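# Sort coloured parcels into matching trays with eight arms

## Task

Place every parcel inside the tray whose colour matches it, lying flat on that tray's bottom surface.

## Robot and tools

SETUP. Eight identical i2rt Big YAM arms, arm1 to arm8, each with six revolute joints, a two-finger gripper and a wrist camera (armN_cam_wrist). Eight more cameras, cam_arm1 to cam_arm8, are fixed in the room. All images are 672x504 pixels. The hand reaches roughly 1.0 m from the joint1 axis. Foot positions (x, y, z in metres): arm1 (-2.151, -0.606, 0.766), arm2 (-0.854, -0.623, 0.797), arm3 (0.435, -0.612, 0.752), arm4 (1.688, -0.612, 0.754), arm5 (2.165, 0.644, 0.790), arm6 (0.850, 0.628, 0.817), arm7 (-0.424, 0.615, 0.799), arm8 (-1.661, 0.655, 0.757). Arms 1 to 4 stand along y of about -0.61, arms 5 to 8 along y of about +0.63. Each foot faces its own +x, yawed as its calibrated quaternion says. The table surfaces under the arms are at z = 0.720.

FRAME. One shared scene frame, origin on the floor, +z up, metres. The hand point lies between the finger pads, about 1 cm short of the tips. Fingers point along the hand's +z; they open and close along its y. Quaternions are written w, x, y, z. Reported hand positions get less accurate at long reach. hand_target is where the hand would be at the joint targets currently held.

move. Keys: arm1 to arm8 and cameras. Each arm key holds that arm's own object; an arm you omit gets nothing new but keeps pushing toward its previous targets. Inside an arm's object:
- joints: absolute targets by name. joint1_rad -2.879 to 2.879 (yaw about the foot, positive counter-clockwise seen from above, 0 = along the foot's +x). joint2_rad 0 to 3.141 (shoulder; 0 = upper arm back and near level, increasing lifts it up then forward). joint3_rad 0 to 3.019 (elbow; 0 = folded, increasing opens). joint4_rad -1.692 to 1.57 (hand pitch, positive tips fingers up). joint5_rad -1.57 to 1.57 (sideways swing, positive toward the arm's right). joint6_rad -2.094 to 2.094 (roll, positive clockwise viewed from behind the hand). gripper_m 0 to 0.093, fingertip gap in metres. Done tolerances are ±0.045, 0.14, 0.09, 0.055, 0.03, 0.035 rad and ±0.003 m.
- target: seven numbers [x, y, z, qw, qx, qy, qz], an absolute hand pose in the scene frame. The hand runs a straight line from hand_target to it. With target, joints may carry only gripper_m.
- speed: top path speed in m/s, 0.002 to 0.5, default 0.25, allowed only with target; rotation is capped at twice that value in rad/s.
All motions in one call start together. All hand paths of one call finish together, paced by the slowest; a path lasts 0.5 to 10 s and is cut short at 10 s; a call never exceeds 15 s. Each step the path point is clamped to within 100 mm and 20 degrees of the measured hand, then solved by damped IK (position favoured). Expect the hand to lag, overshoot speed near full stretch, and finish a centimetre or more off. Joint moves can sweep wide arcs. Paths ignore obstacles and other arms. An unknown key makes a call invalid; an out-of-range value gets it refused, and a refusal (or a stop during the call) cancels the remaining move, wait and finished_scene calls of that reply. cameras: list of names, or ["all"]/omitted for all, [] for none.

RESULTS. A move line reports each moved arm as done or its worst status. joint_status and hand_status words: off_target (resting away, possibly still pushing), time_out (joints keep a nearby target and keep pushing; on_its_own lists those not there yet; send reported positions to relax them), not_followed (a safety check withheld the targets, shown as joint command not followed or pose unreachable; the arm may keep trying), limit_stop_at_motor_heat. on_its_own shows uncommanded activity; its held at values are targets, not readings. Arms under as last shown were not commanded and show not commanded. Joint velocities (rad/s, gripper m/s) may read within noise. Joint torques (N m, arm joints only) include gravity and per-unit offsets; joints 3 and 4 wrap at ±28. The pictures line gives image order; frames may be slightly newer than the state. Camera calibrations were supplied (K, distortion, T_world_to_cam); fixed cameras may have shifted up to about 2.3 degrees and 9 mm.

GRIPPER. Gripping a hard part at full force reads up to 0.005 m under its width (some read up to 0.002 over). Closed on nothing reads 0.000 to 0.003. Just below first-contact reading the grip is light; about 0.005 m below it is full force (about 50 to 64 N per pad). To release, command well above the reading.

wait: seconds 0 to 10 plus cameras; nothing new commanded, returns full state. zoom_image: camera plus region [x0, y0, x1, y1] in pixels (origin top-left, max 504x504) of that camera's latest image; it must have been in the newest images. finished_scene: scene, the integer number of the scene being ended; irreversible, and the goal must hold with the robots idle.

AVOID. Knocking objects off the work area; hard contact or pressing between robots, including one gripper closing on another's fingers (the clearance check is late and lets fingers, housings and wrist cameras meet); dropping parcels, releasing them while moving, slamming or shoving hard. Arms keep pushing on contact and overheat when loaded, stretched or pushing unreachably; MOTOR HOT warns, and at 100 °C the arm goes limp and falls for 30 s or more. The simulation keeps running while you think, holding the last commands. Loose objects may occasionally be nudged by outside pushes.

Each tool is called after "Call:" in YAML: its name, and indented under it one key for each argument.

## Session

Call:
move:
  cameras: ["cam_arm1","cam_arm2","cam_arm3","cam_arm4","cam_arm5","cam_arm6","cam_arm7","cam_arm8"]

Scene clock: 0.00 s.
Joint torques (N m): no reading
Heat: arm1: hottest joint1_rad 30 °C; arm2: hottest joint2_rad 30 °C; arm3: hottest joint1_rad 30 °C; arm4: hottest joint3_rad 35 °C; arm5: hottest joint3_rad 32 °C; arm6: hottest joint2_rad 31 °C; arm7: hottest joint3_rad 34 °C; arm8: hottest joint2_rad 30 °C.
Joint velocities: within noise
arm1.joint_positions: joint1_rad=+0.458 joint2_rad=+0.456 joint3_rad=+1.438 joint4_rad=-1.139 joint5_rad=+0.063 joint6_rad=-0.074 gripper_m=+0.09396
arm1.joint_status: not commanded
arm1.hand: x=-1.9866 y=-0.6052 z=+1.4040 quat_wxyz=(-0.650, +0.024, -0.759, +0.041) (m; scene frame)
arm1.hand_target: x=-1.9921 y=-0.6053 z=+1.4119 quat_wxyz=(-0.658, +0.023, -0.752, +0.041) (m; scene frame)
arm1.hand_status: not commanded
arm2.joint_positions: joint1_rad=-0.133 joint2_rad=+0.490 joint3_rad=+1.431 joint4_rad=-1.371 joint5_rad=+0.122 joint6_rad=+0.254 gripper_m=+0.09396
arm2.joint_status: not commanded
arm2.hand: x=-0.9557 y=-0.4897 z=+1.3731 quat_wxyz=(-0.193, +0.711, -0.448, -0.506) (m; scene frame)
arm2.hand_target: x=-0.9532 y=-0.4923 z=+1.3817 quat_wxyz=(-0.195, +0.705, -0.446, -0.516) (m; scene frame)
arm2.hand_status: not commanded
arm3.joint_positions: joint1_rad=+0.288 joint2_rad=+0.566 joint3_rad=+1.355 joint4_rad=-1.309 joint5_rad=+0.227 joint6_rad=-0.408 gripper_m=+0.09396
arm3.joint_status: not commanded
arm3.hand: x=+0.2384 y=-0.5089 z=+1.2929 quat_wxyz=(-0.272, +0.862, -0.018, -0.428) (m; scene frame)
arm3.hand_target: x=+0.2407 y=-0.5098 z=+1.3061 quat_wxyz=(-0.276, +0.854, -0.020, -0.440) (m; scene frame)
arm3.hand_status: not commanded
arm4.joint_positions: joint1_rad=-0.202 joint2_rad=+0.526 joint3_rad=+1.372 joint4_rad=-1.530 joint5_rad=+0.176 joint6_rad=+0.279 gripper_m=+0.09396
arm4.joint_status: not commanded
arm4.hand: x=+1.8391 y=-0.5129 z=+1.2624 quat_wxyz=(-0.405, +0.175, -0.887, -0.138) (m; scene frame)
arm4.hand_target: x=+1.8372 y=-0.5146 z=+1.2716 quat_wxyz=(-0.414, +0.173, -0.882, -0.143) (m; scene frame)
arm4.hand_status: not commanded
arm5.joint_positions: joint1_rad=+0.150 joint2_rad=+0.484 joint3_rad=+1.403 joint4_rad=-1.356 joint5_rad=-0.018 joint6_rad=+0.258 gripper_m=+0.09396
arm5.joint_status: not commanded
arm5.hand: x=+1.9905 y=+0.6571 z=+1.3561 quat_wxyz=(+0.044, +0.831, -0.149, -0.534) (m; scene frame)
arm5.hand_target: x=+1.9935 y=+0.6567 z=+1.3668 quat_wxyz=(+0.045, +0.825, -0.147, -0.545) (m; scene frame)
arm5.hand_status: not commanded
arm6.joint_positions: joint1_rad=+0.005 joint2_rad=+0.600 joint3_rad=+1.377 joint4_rad=-1.425 joint5_rad=+0.198 joint6_rad=-0.419 gripper_m=+0.09396
arm6.joint_status: not commanded
arm6.hand: x=+1.0055 y=+0.4776 z=+1.3387 quat_wxyz=(-0.341, -0.130, -0.883, +0.295) (m; scene frame)
arm6.hand_target: x=+1.0039 y=+0.4787 z=+1.3519 quat_wxyz=(-0.354, -0.130, -0.876, +0.302) (m; scene frame)
arm6.hand_status: not commanded
arm7.joint_positions: joint1_rad=-0.316 joint2_rad=+0.535 joint3_rad=+1.368 joint4_rad=-1.177 joint5_rad=-0.073 joint6_rad=-0.126 gripper_m=+0.09396
arm7.joint_status: not commanded
arm7.hand: x=-0.2873 y=+0.4416 z=+1.3804 quat_wxyz=(-0.508, -0.311, -0.757, +0.270) (m; scene frame)
arm7.hand_target: x=-0.2897 y=+0.4449 z=+1.3917 quat_wxyz=(-0.517, -0.307, -0.750, +0.275) (m; scene frame)
arm7.hand_status: not commanded
arm8.joint_positions: joint1_rad=+0.154 joint2_rad=+0.581 joint3_rad=+1.368 joint4_rad=-1.211 joint5_rad=-0.224 joint6_rad=+0.370 gripper_m=+0.09396
arm8.joint_status: not commanded
arm8.hand: x=-1.7287 y=+0.4302 z=+1.3236 quat_wxyz=(-0.435, -0.755, -0.361, +0.333) (m; scene frame)
arm8.hand_target: x=-1.7273 y=+0.4330 z=+1.3347 quat_wxyz=(-0.441, -0.748, -0.360, +0.341) (m; scene frame)
arm8.hand_status: not commanded
pictures: cam_arm1, cam_arm2, cam_arm3, cam_arm4, cam_arm5, cam_arm6, cam_arm7, cam_arm8

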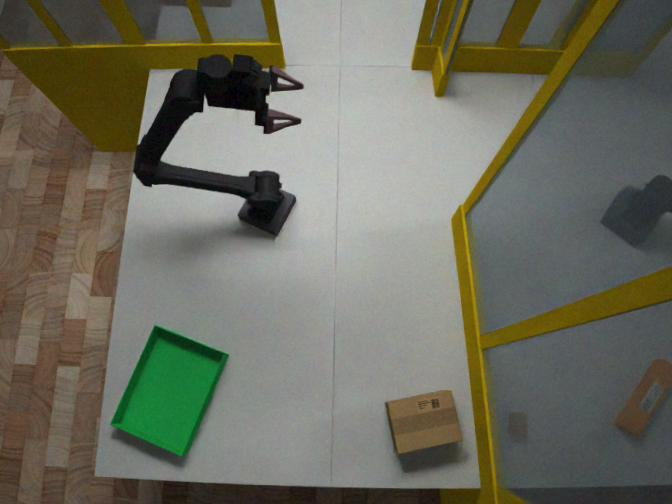

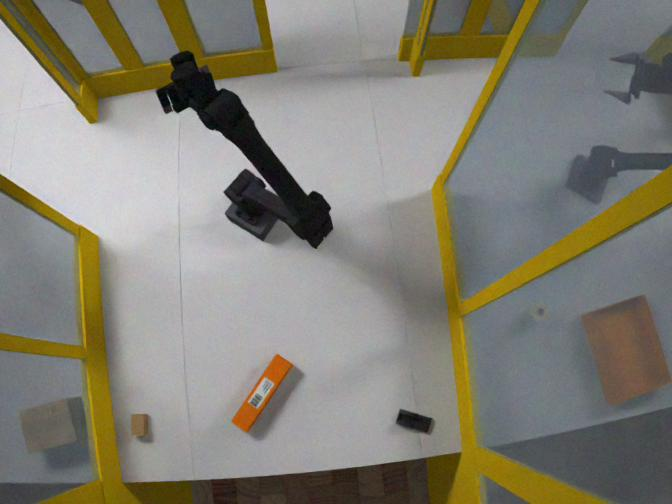

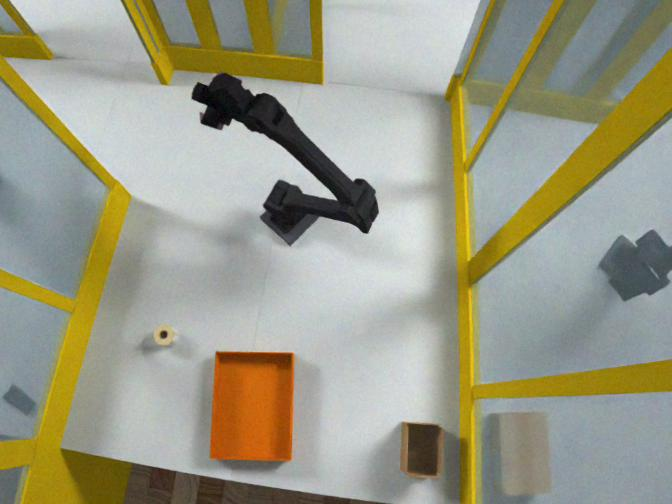

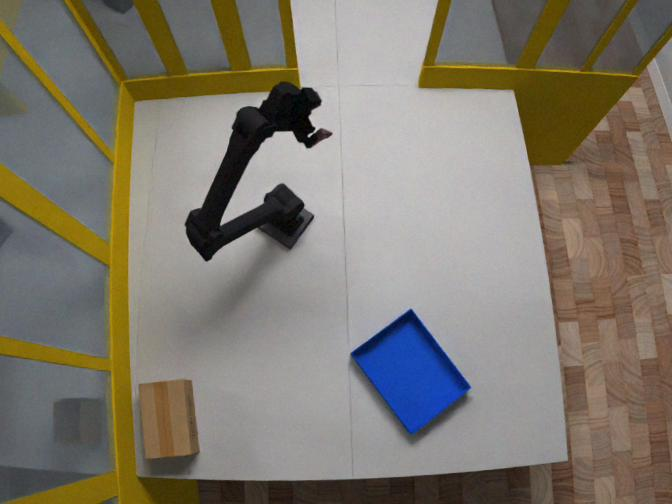

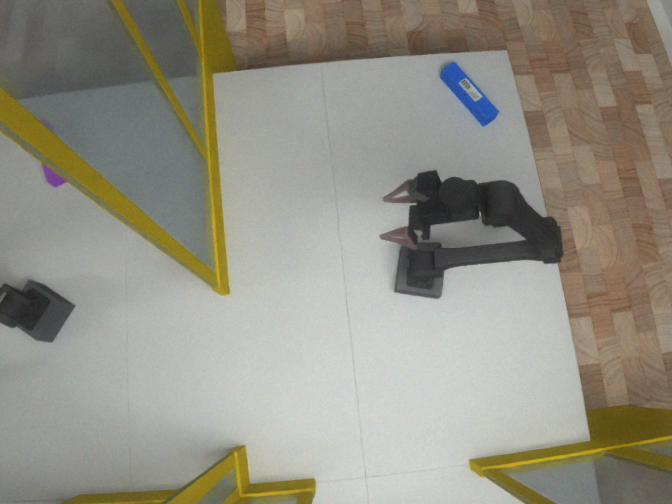

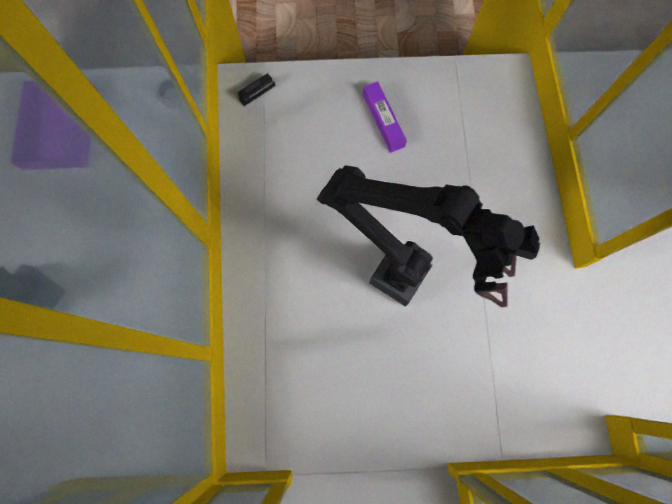

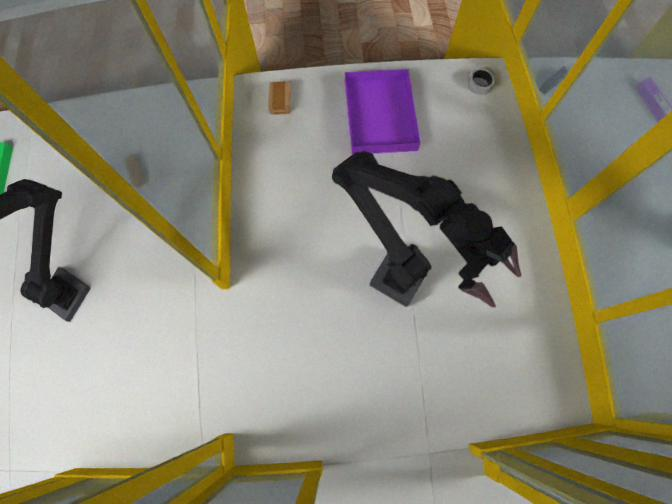

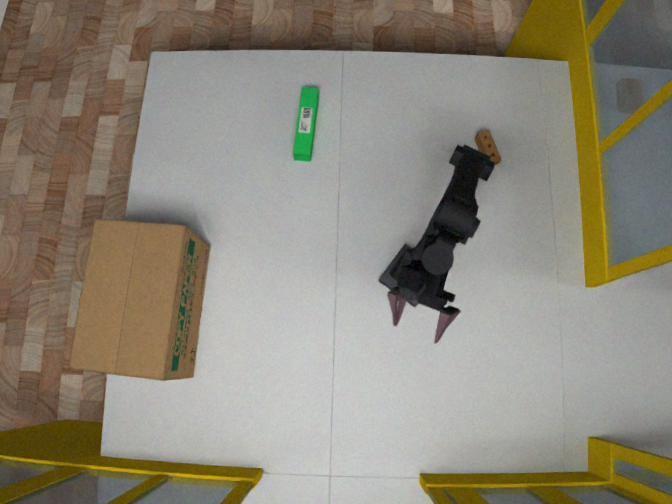

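Call:
move:
  arm8: {"joints":{"joint1_rad":-1.946,"joint2_rad":1.5,"joint3_rad":1.5,"joint4_rad":-1.5,"joint5_rad":0,"joint6_rad":0}}
  arm5: {"joints":{"joint1_rad":-1.702,"joint2_rad":1.5,"joint3_rad":1.5,"joint4_rad":-1.5,"joint5_rad":0,"joint6_rad":0}}
  arm6: {"joints":{"joint1_rad":2.206,"joint2_rad":1.5,"joint3_rad":1.5,"joint4_rad":-1.5,"joint5_rad":0,"joint6_rad":0}}
  arm2: {"joints":{"joint1_rad":2.178,"joint2_rad":1.5,"joint3_rad":1.5,"joint4_rad":-1.5,"joint5_rad":0,"joint6_rad":0}}
  arm1: {"joints":{"joint1_rad":1.525,"joint2_rad":1.2,"joint3_rad":1.4,"joint4_rad":-1.5,"joint5_rad":0,"joint6_rad":0}}
  arm4: {"joints":{"joint1_rad":0.16,"joint2_rad":1.2,"joint3_rad":1.4,"joint4_rad":-1.5,"joint5_rad":0,"joint6_rad":0}}
  arm3: {"joints":{"joint1_rad":0.16,"joint2_rad":1.2,"joint3_rad":1.4,"joint4_rad":-1.5,"joint5_rad":0,"joint6_rad":0}}
  arm7: {"joints":{"joint1_rad":-1.054,"joint2_rad":1.2,"joint3_rad":1.4,"joint4_rad":-1.5,"joint5_rad":0,"joint6_rad":0}}
  cameras: []

Call:
move:
  arm8: {"target":[-2.014,1.182,0.885,0,0.688,-0.725,0],"speed":0.4}
  arm5: {"target":[2.440,1.310,0.89,0,0.860,-0.5105,0],"speed":0.4}
  arm6: {"target":[0.838,1.305,0.89,0,0.8023,-0.5969,0],"speed":0.4}
  arm2: {"target":[-0.886,-1.238,0.885,0,0.9037,0.4281,0],"speed":0.4}
  cameras: ["arm2_cam_wrist","arm5_cam_wrist","arm6_cam_wrist","arm8_cam_wrist"]

Scene clock: 160.17 s.
Joint torques (N m): arm1=[1.96 -7.18 9.4 0.35 0.05 0.07] | arm2=[0.38 -16.03 9.48 0.29 0 -0.18] | arm3=[-1.85 -11.46 12.15 0.1 -0.26 0.12] | arm4=[1.2 -6.95 12.71 1.06 -0.14 -0.03] | arm5=[-1.08 -11.34 7.98 0.03 -0.16 -0.13] | arm6=[-0.5 -11.4 10.1 -0.05 0.11 -0.01] | arm7=[-0.73 -7.82 13.35 0.16 0.01 0.21] | arm8=[1.85 -14.04 11.81 -0.42 -0.09 -0.11]
Heat: arm1: hottest joint3_rad 33 °C; arm2: hottest joint3_rad 37 °C; arm3: hottest joint3_rad 33 °C; arm4: hottest joint3_rad 42 °C; arm5: hottest joint3_rad 36 °C; arm6: hottest joint3_rad 35 °C; arm7: hottest joint3_rad 46 °C; arm8: hottest joint3_rad 38 °C.
move: arm1 done; arm2 done; arm3 done; arm4 done; arm5 done; arm6 done; arm7 done; arm8 done
Joint velocities: within noise
arm1.joint_positions: joint1_rad=+1.514 joint2_rad=+1.200 joint3_rad=+1.395 joint4_rad=-1.488 joint5_rad=+0.001 joint6_rad=-0.007 gripper_m=+0.09398
arm1.joint_status: all done
arm1.hand: x=-1.9715 y=-0.2570 z=+1.1088 quat_wxyz=(-0.118, +0.517, -0.845, -0.066) (m; scene frame)
arm1.hand_target: x=-1.9764 y=-0.2568 z=+1.1099 quat_wxyz=(-0.114, +0.519, -0.845, -0.065) (m; scene frame)
arm1.hand_status: not commanded
arm2.joint_positions: joint1_rad=+2.179 joint2_rad=+1.511 joint3_rad=+1.487 joint4_rad=-1.490 joint5_rad=+0.000 joint6_rad=+0.012 gripper_m=+0.09400
arm2.joint_status: all done
arm2.hand: x=-0.8787 y=-1.0853 z=+1.0550 quat_wxyz=(+0.019, +0.729, +0.684, -0.020) (m; scene frame)
arm2.hand_target: x=-0.8792 y=-1.0847 z=+1.0646 quat_wxyz=(+0.024, +0.725, +0.687, -0.025) (m; scene frame)
arm2.hand_status: not commanded
arm3.joint_positions: joint1_rad=+0.174 joint2_rad=+1.218 joint3_rad=+1.370 joint4_rad=-1.488 joint5_rad=+0.004 joint6_rad=-0.016 gripper_m=+0.09396
arm3.joint_status: all done
arm3.hand: x=+0.0812 y=-0.4479 z=+1.0786 quat_wxyz=(-0.032, +0.971, -0.207, -0.111) (m; scene frame)
arm3.hand_target: x=+0.0843 y=-0.4444 z=+1.0976 quat_wxyz=(-0.034, +0.966, -0.221, -0.129) (m; scene frame)
arm3.hand_status: not commanded
arm4.joint_positions: joint1_rad=+0.147 joint2_rad=+1.200 joint3_rad=+1.374 joint4_rad=-1.509 joint5_rad=+0.002 joint6_rad=+0.008 gripper_m=+0.09397
arm4.joint_status: all done
arm4.hand: x=+1.8656 y=-0.2686 z=+1.0834 quat_wxyz=(-0.093, +0.515, -0.850, -0.060) (m; scene frame)
arm4.hand_target: x=+1.8640 y=-0.2604 z=+1.0952 quat_wxyz=(-0.107, +0.523, -0.843, -0.070) (m; scene frame)
arm4.hand_status: not commanded
arm5.joint_positions: joint1_rad=-1.701 joint2_rad=+1.514 joint3_rad=+1.484 joint4_rad=-1.489 joint5_rad=+0.001 joint6_rad=+0.009 gripper_m=+0.09398
arm5.joint_status: all done
arm5.hand: x=+2.3408 y=+1.0700 z=+1.0493 quat_wxyz=(-0.025, +0.552, -0.833, -0.016) (m; scene frame)
arm5.hand_target: x=+2.3408 y=+1.0693 z=+1.0612 quat_wxyz=(-0.032, +0.555, -0.831, -0.021) (m; scene frame)
arm5.hand_status: not commanded
arm6.joint_positions: joint1_rad=+2.205 joint2_rad=+1.522 joint3_rad=+1.479 joint4_rad=-1.491 joint5_rad=-0.002 joint6_rad=-0.008 gripper_m=+0.09400
arm6.joint_status: all done
arm6.hand: x=+0.8430 y=+1.0902 z=+1.0670 quat_wxyz=(-0.012, +0.716, -0.698, -0.014) (m; scene frame)
arm6.hand_target: x=+0.8429 y=+1.0903 z=+1.0850 quat_wxyz=(-0.025, +0.713, -0.701, -0.025) (m; scene frame)
arm6.hand_status: not commanded
arm7.joint_positions: joint1_rad=-1.048 joint2_rad=+1.205 joint3_rad=+1.368 joint4_rad=-1.489 joint5_rad=-0.002 joint6_rad=-0.009 gripper_m=+0.09396
arm7.joint_status: all done
arm7.hand: x=-0.4688 y=+0.2306 z=+1.1300 quat_wxyz=(-0.080, -0.739, -0.663, +0.090) (m; scene frame)
arm7.hand_target: x=-0.4715 y=+0.2289 z=+1.1453 quat_wxyz=(-0.088, -0.742, -0.656, +0.100) (m; scene frame)
arm7.hand_status: not commanded
arm8.joint_positions: joint1_rad=-1.948 joint2_rad=+1.517 joint3_rad=+1.481 joint4_rad=-1.490 joint5_rad=+0.000 joint6_rad=+0.008 gripper_m=+0.09398
arm8.joint_status: all done
arm8.hand: x=-1.9170 y=+1.0402 z=+1.0099 quat_wxyz=(+0.010, -0.880, +0.475, +0.019) (m; scene frame)
arm8.hand_target: x=-1.9175 y=+1.0399 z=+1.0249 quat_wxyz=(+0.016, -0.881, +0.471, +0.031) (m; scene frame)
arm8.hand_status: not commanded
pictures: none
No camera images: "cameras" was empty.

Scene clock: 162.60 s.
Joint torques (N m): arm1=[1.96 -7.24 9.35 0.35 0.07 0.07] | arm2=[0.32 -21.89 11.26 0.32 0.03 0.08] | arm3=[-1.85 -11.4 12.16 0.08 -0.26 0.13] | arm4=[1.2 -6.89 12.72 1.05 -0.14 -0.03] | arm5=[-0.91 -19.84 10.09 -0.14 -0.24 -0.18] | arm6=[-0.38 -16.56 12.37 -0.21 0.06 -0.18] | arm7=[-0.73 -7.77 13.34 0.09 0 0.19] | arm8=[2.02 -18.9 14.35 -0.61 -0.02 0.04]
Heat: arm1: hottest joint3_rad 33 °C; arm2: hottest joint3_rad 38 °C; arm3: hottest joint3_rad 33 °C; arm4: hottest joint3_rad 43 °C; arm5: hottest joint3_rad 36 °C; arm6: hottest joint3_rad 36 °C; arm7: hottest joint3_rad 46 °C; arm8: hottest joint3_rad 38 °C.
move: arm2 off_target; arm5 off_target; arm6 off_target; arm8 off_target
Joint velocities: within noise
arm1, arm3, arm4, arm7: as last shown
arm2.joint_positions: joint1_rad=+2.179 joint2_rad=+2.012 joint3_rad=+1.695 joint4_rad=-1.281 joint5_rad=+0.000 joint6_rad=+0.621 gripper_m=+0.09400
arm2.joint_status: not commanded
arm2.hand: x=-0.8860 y=-1.2233 z=+0.8757 quat_wxyz=(-0.013, +0.901, +0.434, +0.007) (m; scene frame)
arm2.hand_target: x=-0.8860 y=-1.2375 z=+0.8851 quat_wxyz=(+0.000, +0.904, +0.428, +0.000) (m; scene frame)
arm2.hand_status: off_target (0.017 m and 1.8 deg from the pose sent, 0.229 m and 35.7 deg at the start)
arm5.joint_positions: joint1_rad=-1.701 joint2_rad=+2.358 joint3_rad=+2.300 joint4_rad=-1.549 joint5_rad=+0.000 joint6_rad=-0.881 gripper_m=+0.09398
arm5.joint_status: not commanded
arm5.hand: x=+2.4356 y=+1.3001 z=+0.8769 quat_wxyz=(+0.015, +0.857, -0.514, +0.003) (m; scene frame)
arm5.hand_target: x=+2.4396 y=+1.3093 z=+0.8900 quat_wxyz=(-0.001, +0.860, -0.510, +0.000) (m; scene frame)
arm5.hand_status: off_target (0.017 m and 1.8 deg from the pose sent, 0.305 m and 51.6 deg at the start)
arm6.joint_positions: joint1_rad=+2.205 joint2_rad=+2.197 joint3_rad=+1.953 joint4_rad=-1.361 joint5_rad=+0.000 joint6_rad=-0.263 gripper_m=+0.09400
arm6.joint_status: not commanded
arm6.hand: x=+0.8399 y=+1.2894 z=+0.8769 quat_wxyz=(+0.013, +0.799, -0.602, +0.010) (m; scene frame)
arm6.hand_target: x=+0.8381 y=+1.3041 z=+0.8902 quat_wxyz=(+0.000, +0.802, -0.597, +0.000) (m; scene frame)
arm6.hand_status: off_target (0.020 m and 2.0 deg from the pose sent, 0.278 m and 15.4 deg at the start)
arm8.joint_positions: joint1_rad=-1.948 joint2_rad=+2.034 joint3_rad=+1.835 joint4_rad=-1.397 joint5_rad=+0.000 joint6_rad=+0.636 gripper_m=+0.09398
arm8.joint_status: not commanded
arm8.hand: x=-2.0045 y=+1.1714 z=+0.8746 quat_wxyz=(-0.003, -0.690, +0.724, -0.013) (m; scene frame)
arm8.hand_target: x=-2.0136 y=+1.1814 z=+0.8849 quat_wxyz=(+0.000, -0.688, +0.725, +0.000) (m; scene frame)
arm8.hand_status: off_target (0.018 m and 1.5 deg from the pose sent, 0.212 m and 36.3 deg at the start)
pictures: arm2_cam_wrist, arm5_cam_wrist, arm6_cam_wrist, arm8_cam_wrist
camera_calibration:
arm2_cam_wrist: T_world_to_cam=[[-0.778302, 0.627205, 0.0293326, 0.0508171], [0.514844, 0.610737, 0.601611, 0.680818], [0.359419, 0.483337, -0.79825, 1.72927], [0, 0, 0, 1]] pos_world=[-0.932495, -1.28349, 0.969309]
arm5_cam_wrist: T_world_to_cam=[[0.887549, 0.460412, -0.0166858, -2.74458], [0.381521, -0.714201, 0.586821, -0.507654], [0.258262, -0.527198, -0.809545, 0.89039], [0, 0, 0, 1]] pos_world=[2.39967, 1.37048, 0.972917]
arm6_cam_wrist: T_world_to_cam=[[0.959283, 0.282431, -0.00281736, -1.16886], [0.227359, -0.766235, 0.600993, 0.275847], [0.16758, -0.577163, -0.799249, 1.42864], [0, 0, 0, 1]] pos_world=[0.81914, 1.36604, 0.972762]
arm8_cam_wrist: T_world_to_cam=[[0.998571, -0.0532318, 0.00464022, 2.061], [-0.0450812, -0.792678, 0.607971, 0.310756], [-0.0286852, -0.607312, -0.793945, 1.46883], [0, 0, 0, 1]] pos_world=[-2.00191, 1.24808, 0.967678]

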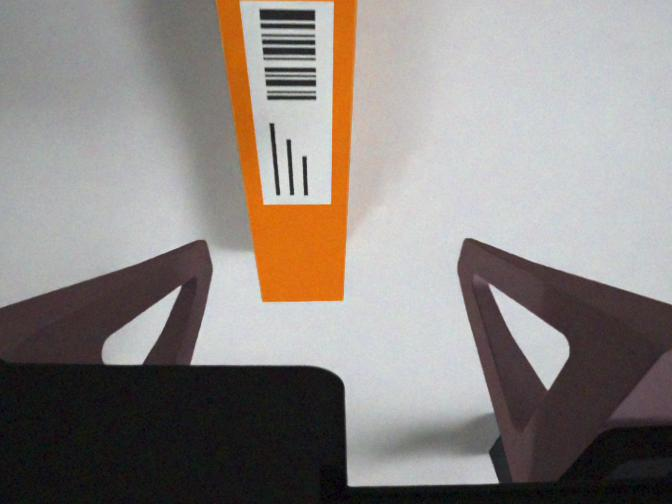

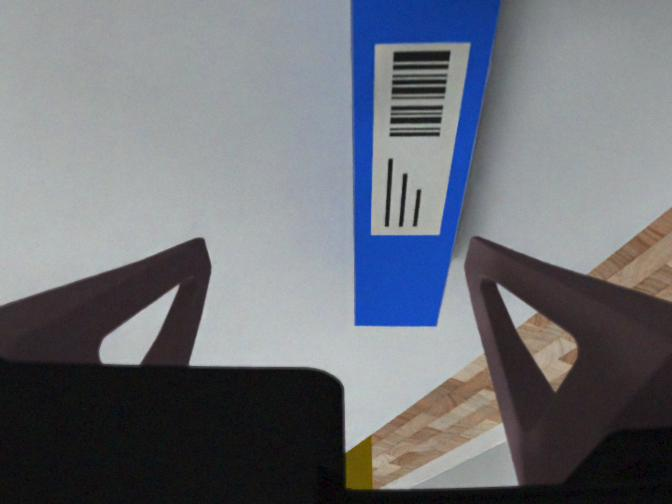

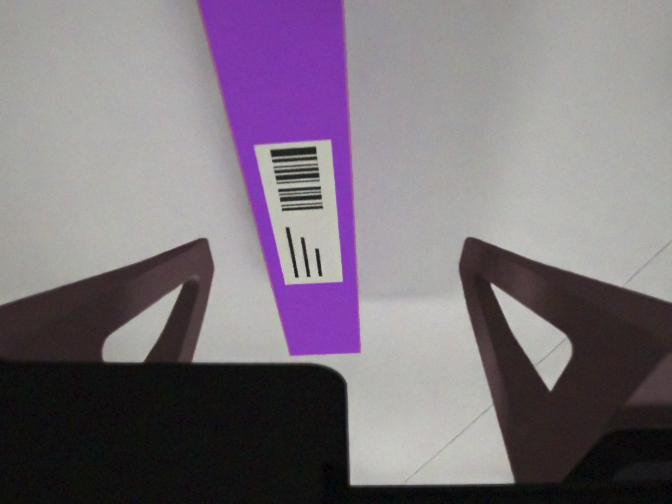

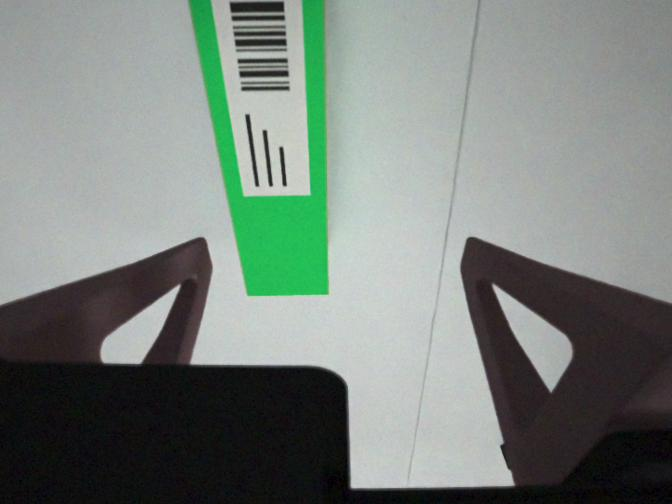

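Call:
move:
  arm8: {"target":[-2.038,1.203,0.765,0,0.688,-0.725,0],"speed":0.15}
  arm5: {"target":[2.467,1.324,0.775,0,0.860,-0.5105,0],"speed":0.15}
  arm6: {"target":[0.832,1.252,0.773,0,0.8227,-0.5686,0],"speed":0.15}
  arm2: {"target":[-0.884,-1.252,0.770,0,0.9037,0.4281,0],"speed":0.15}
  cameras: ["arm8_cam_wrist","arm5_cam_wrist","arm6_cam_wrist","arm2_cam_wrist"]

Scene clock: 240.77 s.
Joint torques (N m): arm1=[2.08 -7.06 9.42 0.36 0.04 0.08] | arm2=[0.62 -22.95 7.71 0.91 0.04 0.08] | arm3=[-1.73 -11.46 12.19 0.09 -0.26 0.12] | arm4=[1.2 -6.89 12.72 1.05 -0.14 -0.03] | arm5=[-1.2 -22.3 8.87 0.68 -0.23 -0.16] | arm6=[0.15 -16.62 7.08 0.55 0.05 -0.18] | arm7=[-0.85 -7.94 13.33 0.1 0.01 0.21] | arm8=[2.49 -20.84 12.16 0.23 -0.01 0.03]
Heat: arm1: hottest joint3_rad 39 °C; arm2: hottest joint3_rad 44 °C; arm3: hottest joint3_rad 35 °C; arm4: hottest joint3_rad 51 °C; arm5: hottest joint3_rad 40 °C; arm6: hottest joint3_rad 41 °C; arm7: hottest joint3_rad 54 °C; arm8: hottest joint3_rad 45 °C.
move: arm2 done; arm5 off_target; arm6 done; arm8 off_target
Joint velocities: within noise
arm1, arm3, arm4, arm7: as last shown
arm2.joint_positions: joint1_rad=+2.179 joint2_rad=+2.166 joint3_rad=+1.676 joint4_rad=-1.082 joint5_rad=+0.000 joint6_rad=+0.626 gripper_m=+0.09400
arm2.joint_status: not commanded
arm2.hand: x=-0.8874 y=-1.2491 z=+0.7770 quat_wxyz=(-0.001, +0.902, +0.432, +0.000) (m; scene frame)
arm2.hand_target: x=-0.8840 y=-1.2518 z=+0.7701 quat_wxyz=(+0.000, +0.904, +0.428, +0.000) (m; scene frame)
arm2.hand_status: done (0.008 m and 0.5 deg from the pose sent, 0.110 m and 1.8 deg at the start)
arm5.joint_positions: joint1_rad=-1.723 joint2_rad=+2.526 joint3_rad=+2.300 joint4_rad=-1.405 joint5_rad=+0.000 joint6_rad=-0.907 gripper_m=+0.09398
arm5.joint_status: not commanded
arm5.hand: x=+2.4573 y=+1.3106 z=+0.7582 quat_wxyz=(+0.026, +0.858, -0.513, +0.004) (m; scene frame)
arm5.hand_target: x=+2.4667 y=+1.3231 z=+0.7753 quat_wxyz=(+0.000, +0.860, -0.511, +0.000) (m; scene frame)
arm5.hand_status: off_target (0.024 m and 3.1 deg from the pose sent, 0.109 m and 1.8 deg at the start)
arm6.joint_positions: joint1_rad=+2.210 joint2_rad=+2.197 joint3_rad=+1.645 joint4_rad=-1.039 joint5_rad=+0.000 joint6_rad=-0.322 gripper_m=+0.09400
arm6.joint_status: not commanded
arm6.hand: x=+0.8377 y=+1.2473 z=+0.7687 quat_wxyz=(+0.008, +0.817, -0.576, +0.006) (m; scene frame)
arm6.hand_target: x=+0.8320 y=+1.2519 z=+0.7730 quat_wxyz=(+0.000, +0.823, -0.569, +0.000) (m; scene frame)
arm6.hand_status: done (0.009 m and 1.6 deg from the pose sent, 0.111 m and 5.0 deg at the start)
arm8.joint_positions: joint1_rad=-1.938 joint2_rad=+2.214 joint3_rad=+1.835 joint4_rad=-1.221 joint5_rad=+0.000 joint6_rad=+0.648 gripper_m=+0.09398
arm8.joint_status: not commanded
arm8.hand: x=-2.0268 y=+1.1935 z=+0.7626 quat_wxyz=(-0.003, -0.689, +0.725, -0.015) (m; scene frame)
arm8.hand_target: x=-2.0378 y=+1.2025 z=+0.7653 quat_wxyz=(+0.000, -0.688, +0.725, +0.000) (m; scene frame)
arm8.hand_status: off_target (0.015 m and 1.7 deg from the pose sent, 0.119 m and 1.5 deg at the start)
pictures: arm2_cam_wrist, arm5_cam_wrist, arm6_cam_wrist, arm8_cam_wrist
camera_calibration:
arm2_cam_wrist: T_world_to_cam=[[-0.775402, 0.631315, 0.0139178, 0.0884734], [0.518515, 0.623968, 0.584642, 0.789692], [0.360409, 0.460549, -0.811172, 1.64597], [0, 0, 0, 1]] pos_world=[-0.934087, -1.30665, 0.872248]
arm5_cam_wrist: T_world_to_cam=[[0.88535, 0.463589, -0.0352342, -2.75533], [0.390248, -0.699812, 0.598306, -0.487775], [0.25271, -0.54346, -0.800493, 0.822319], [0, 0, 0, 1]] pos_world=[2.42198, 1.38289, 0.853017]
arm6_cam_wrist: T_world_to_cam=[[0.939498, 0.342555, -0.000294736, -1.21549], [0.27665, -0.758237, 0.590373, 0.266014], [0.202012, -0.554736, -0.80713, 1.26742], [0, 0, 0, 1]] pos_world=[0.812319, 1.32116, 0.865566]
arm8_cam_wrist: T_world_to_cam=[[0.998404, -0.0559589, 0.00766651, 2.08551], [-0.0489861, -0.790327, 0.610724, 0.382461], [-0.0281164, -0.610125, -0.791806, 1.39561], [0, 0, 0, 1]] pos_world=[-2.02421, 1.27047, 0.855485]

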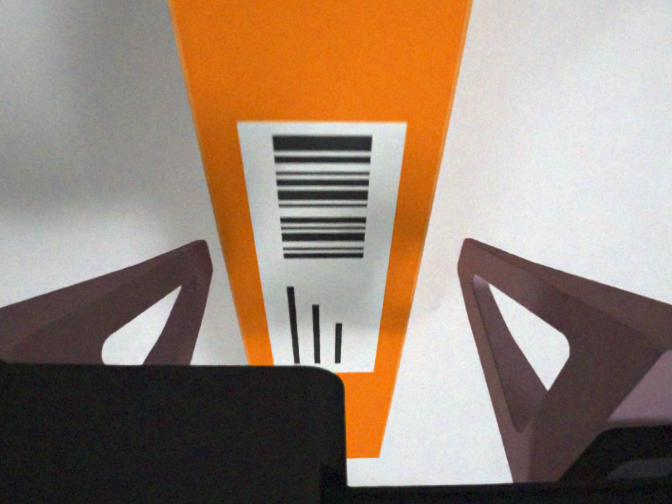

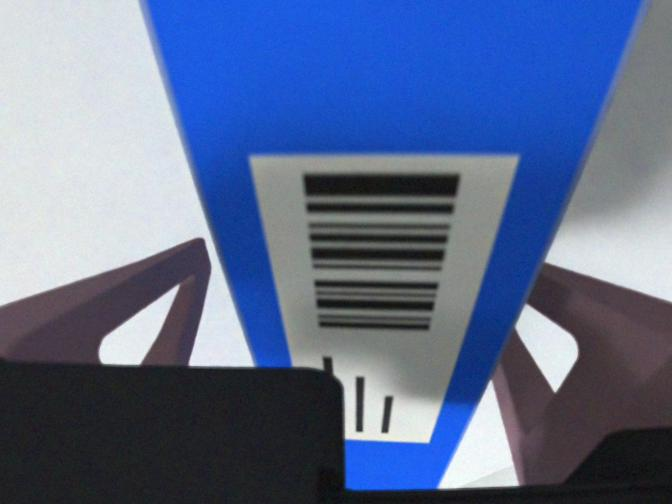

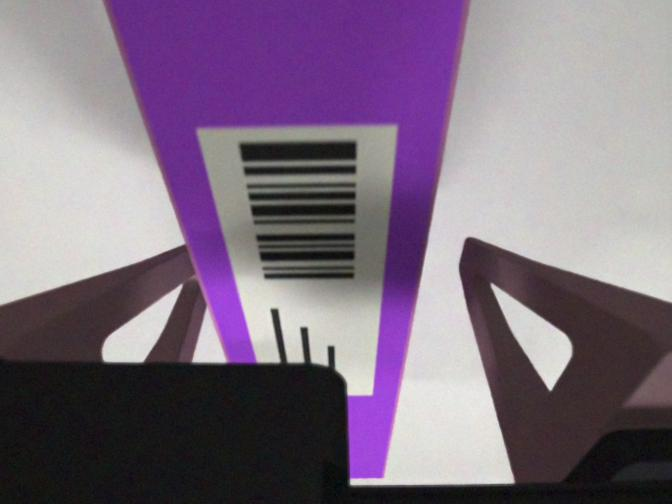

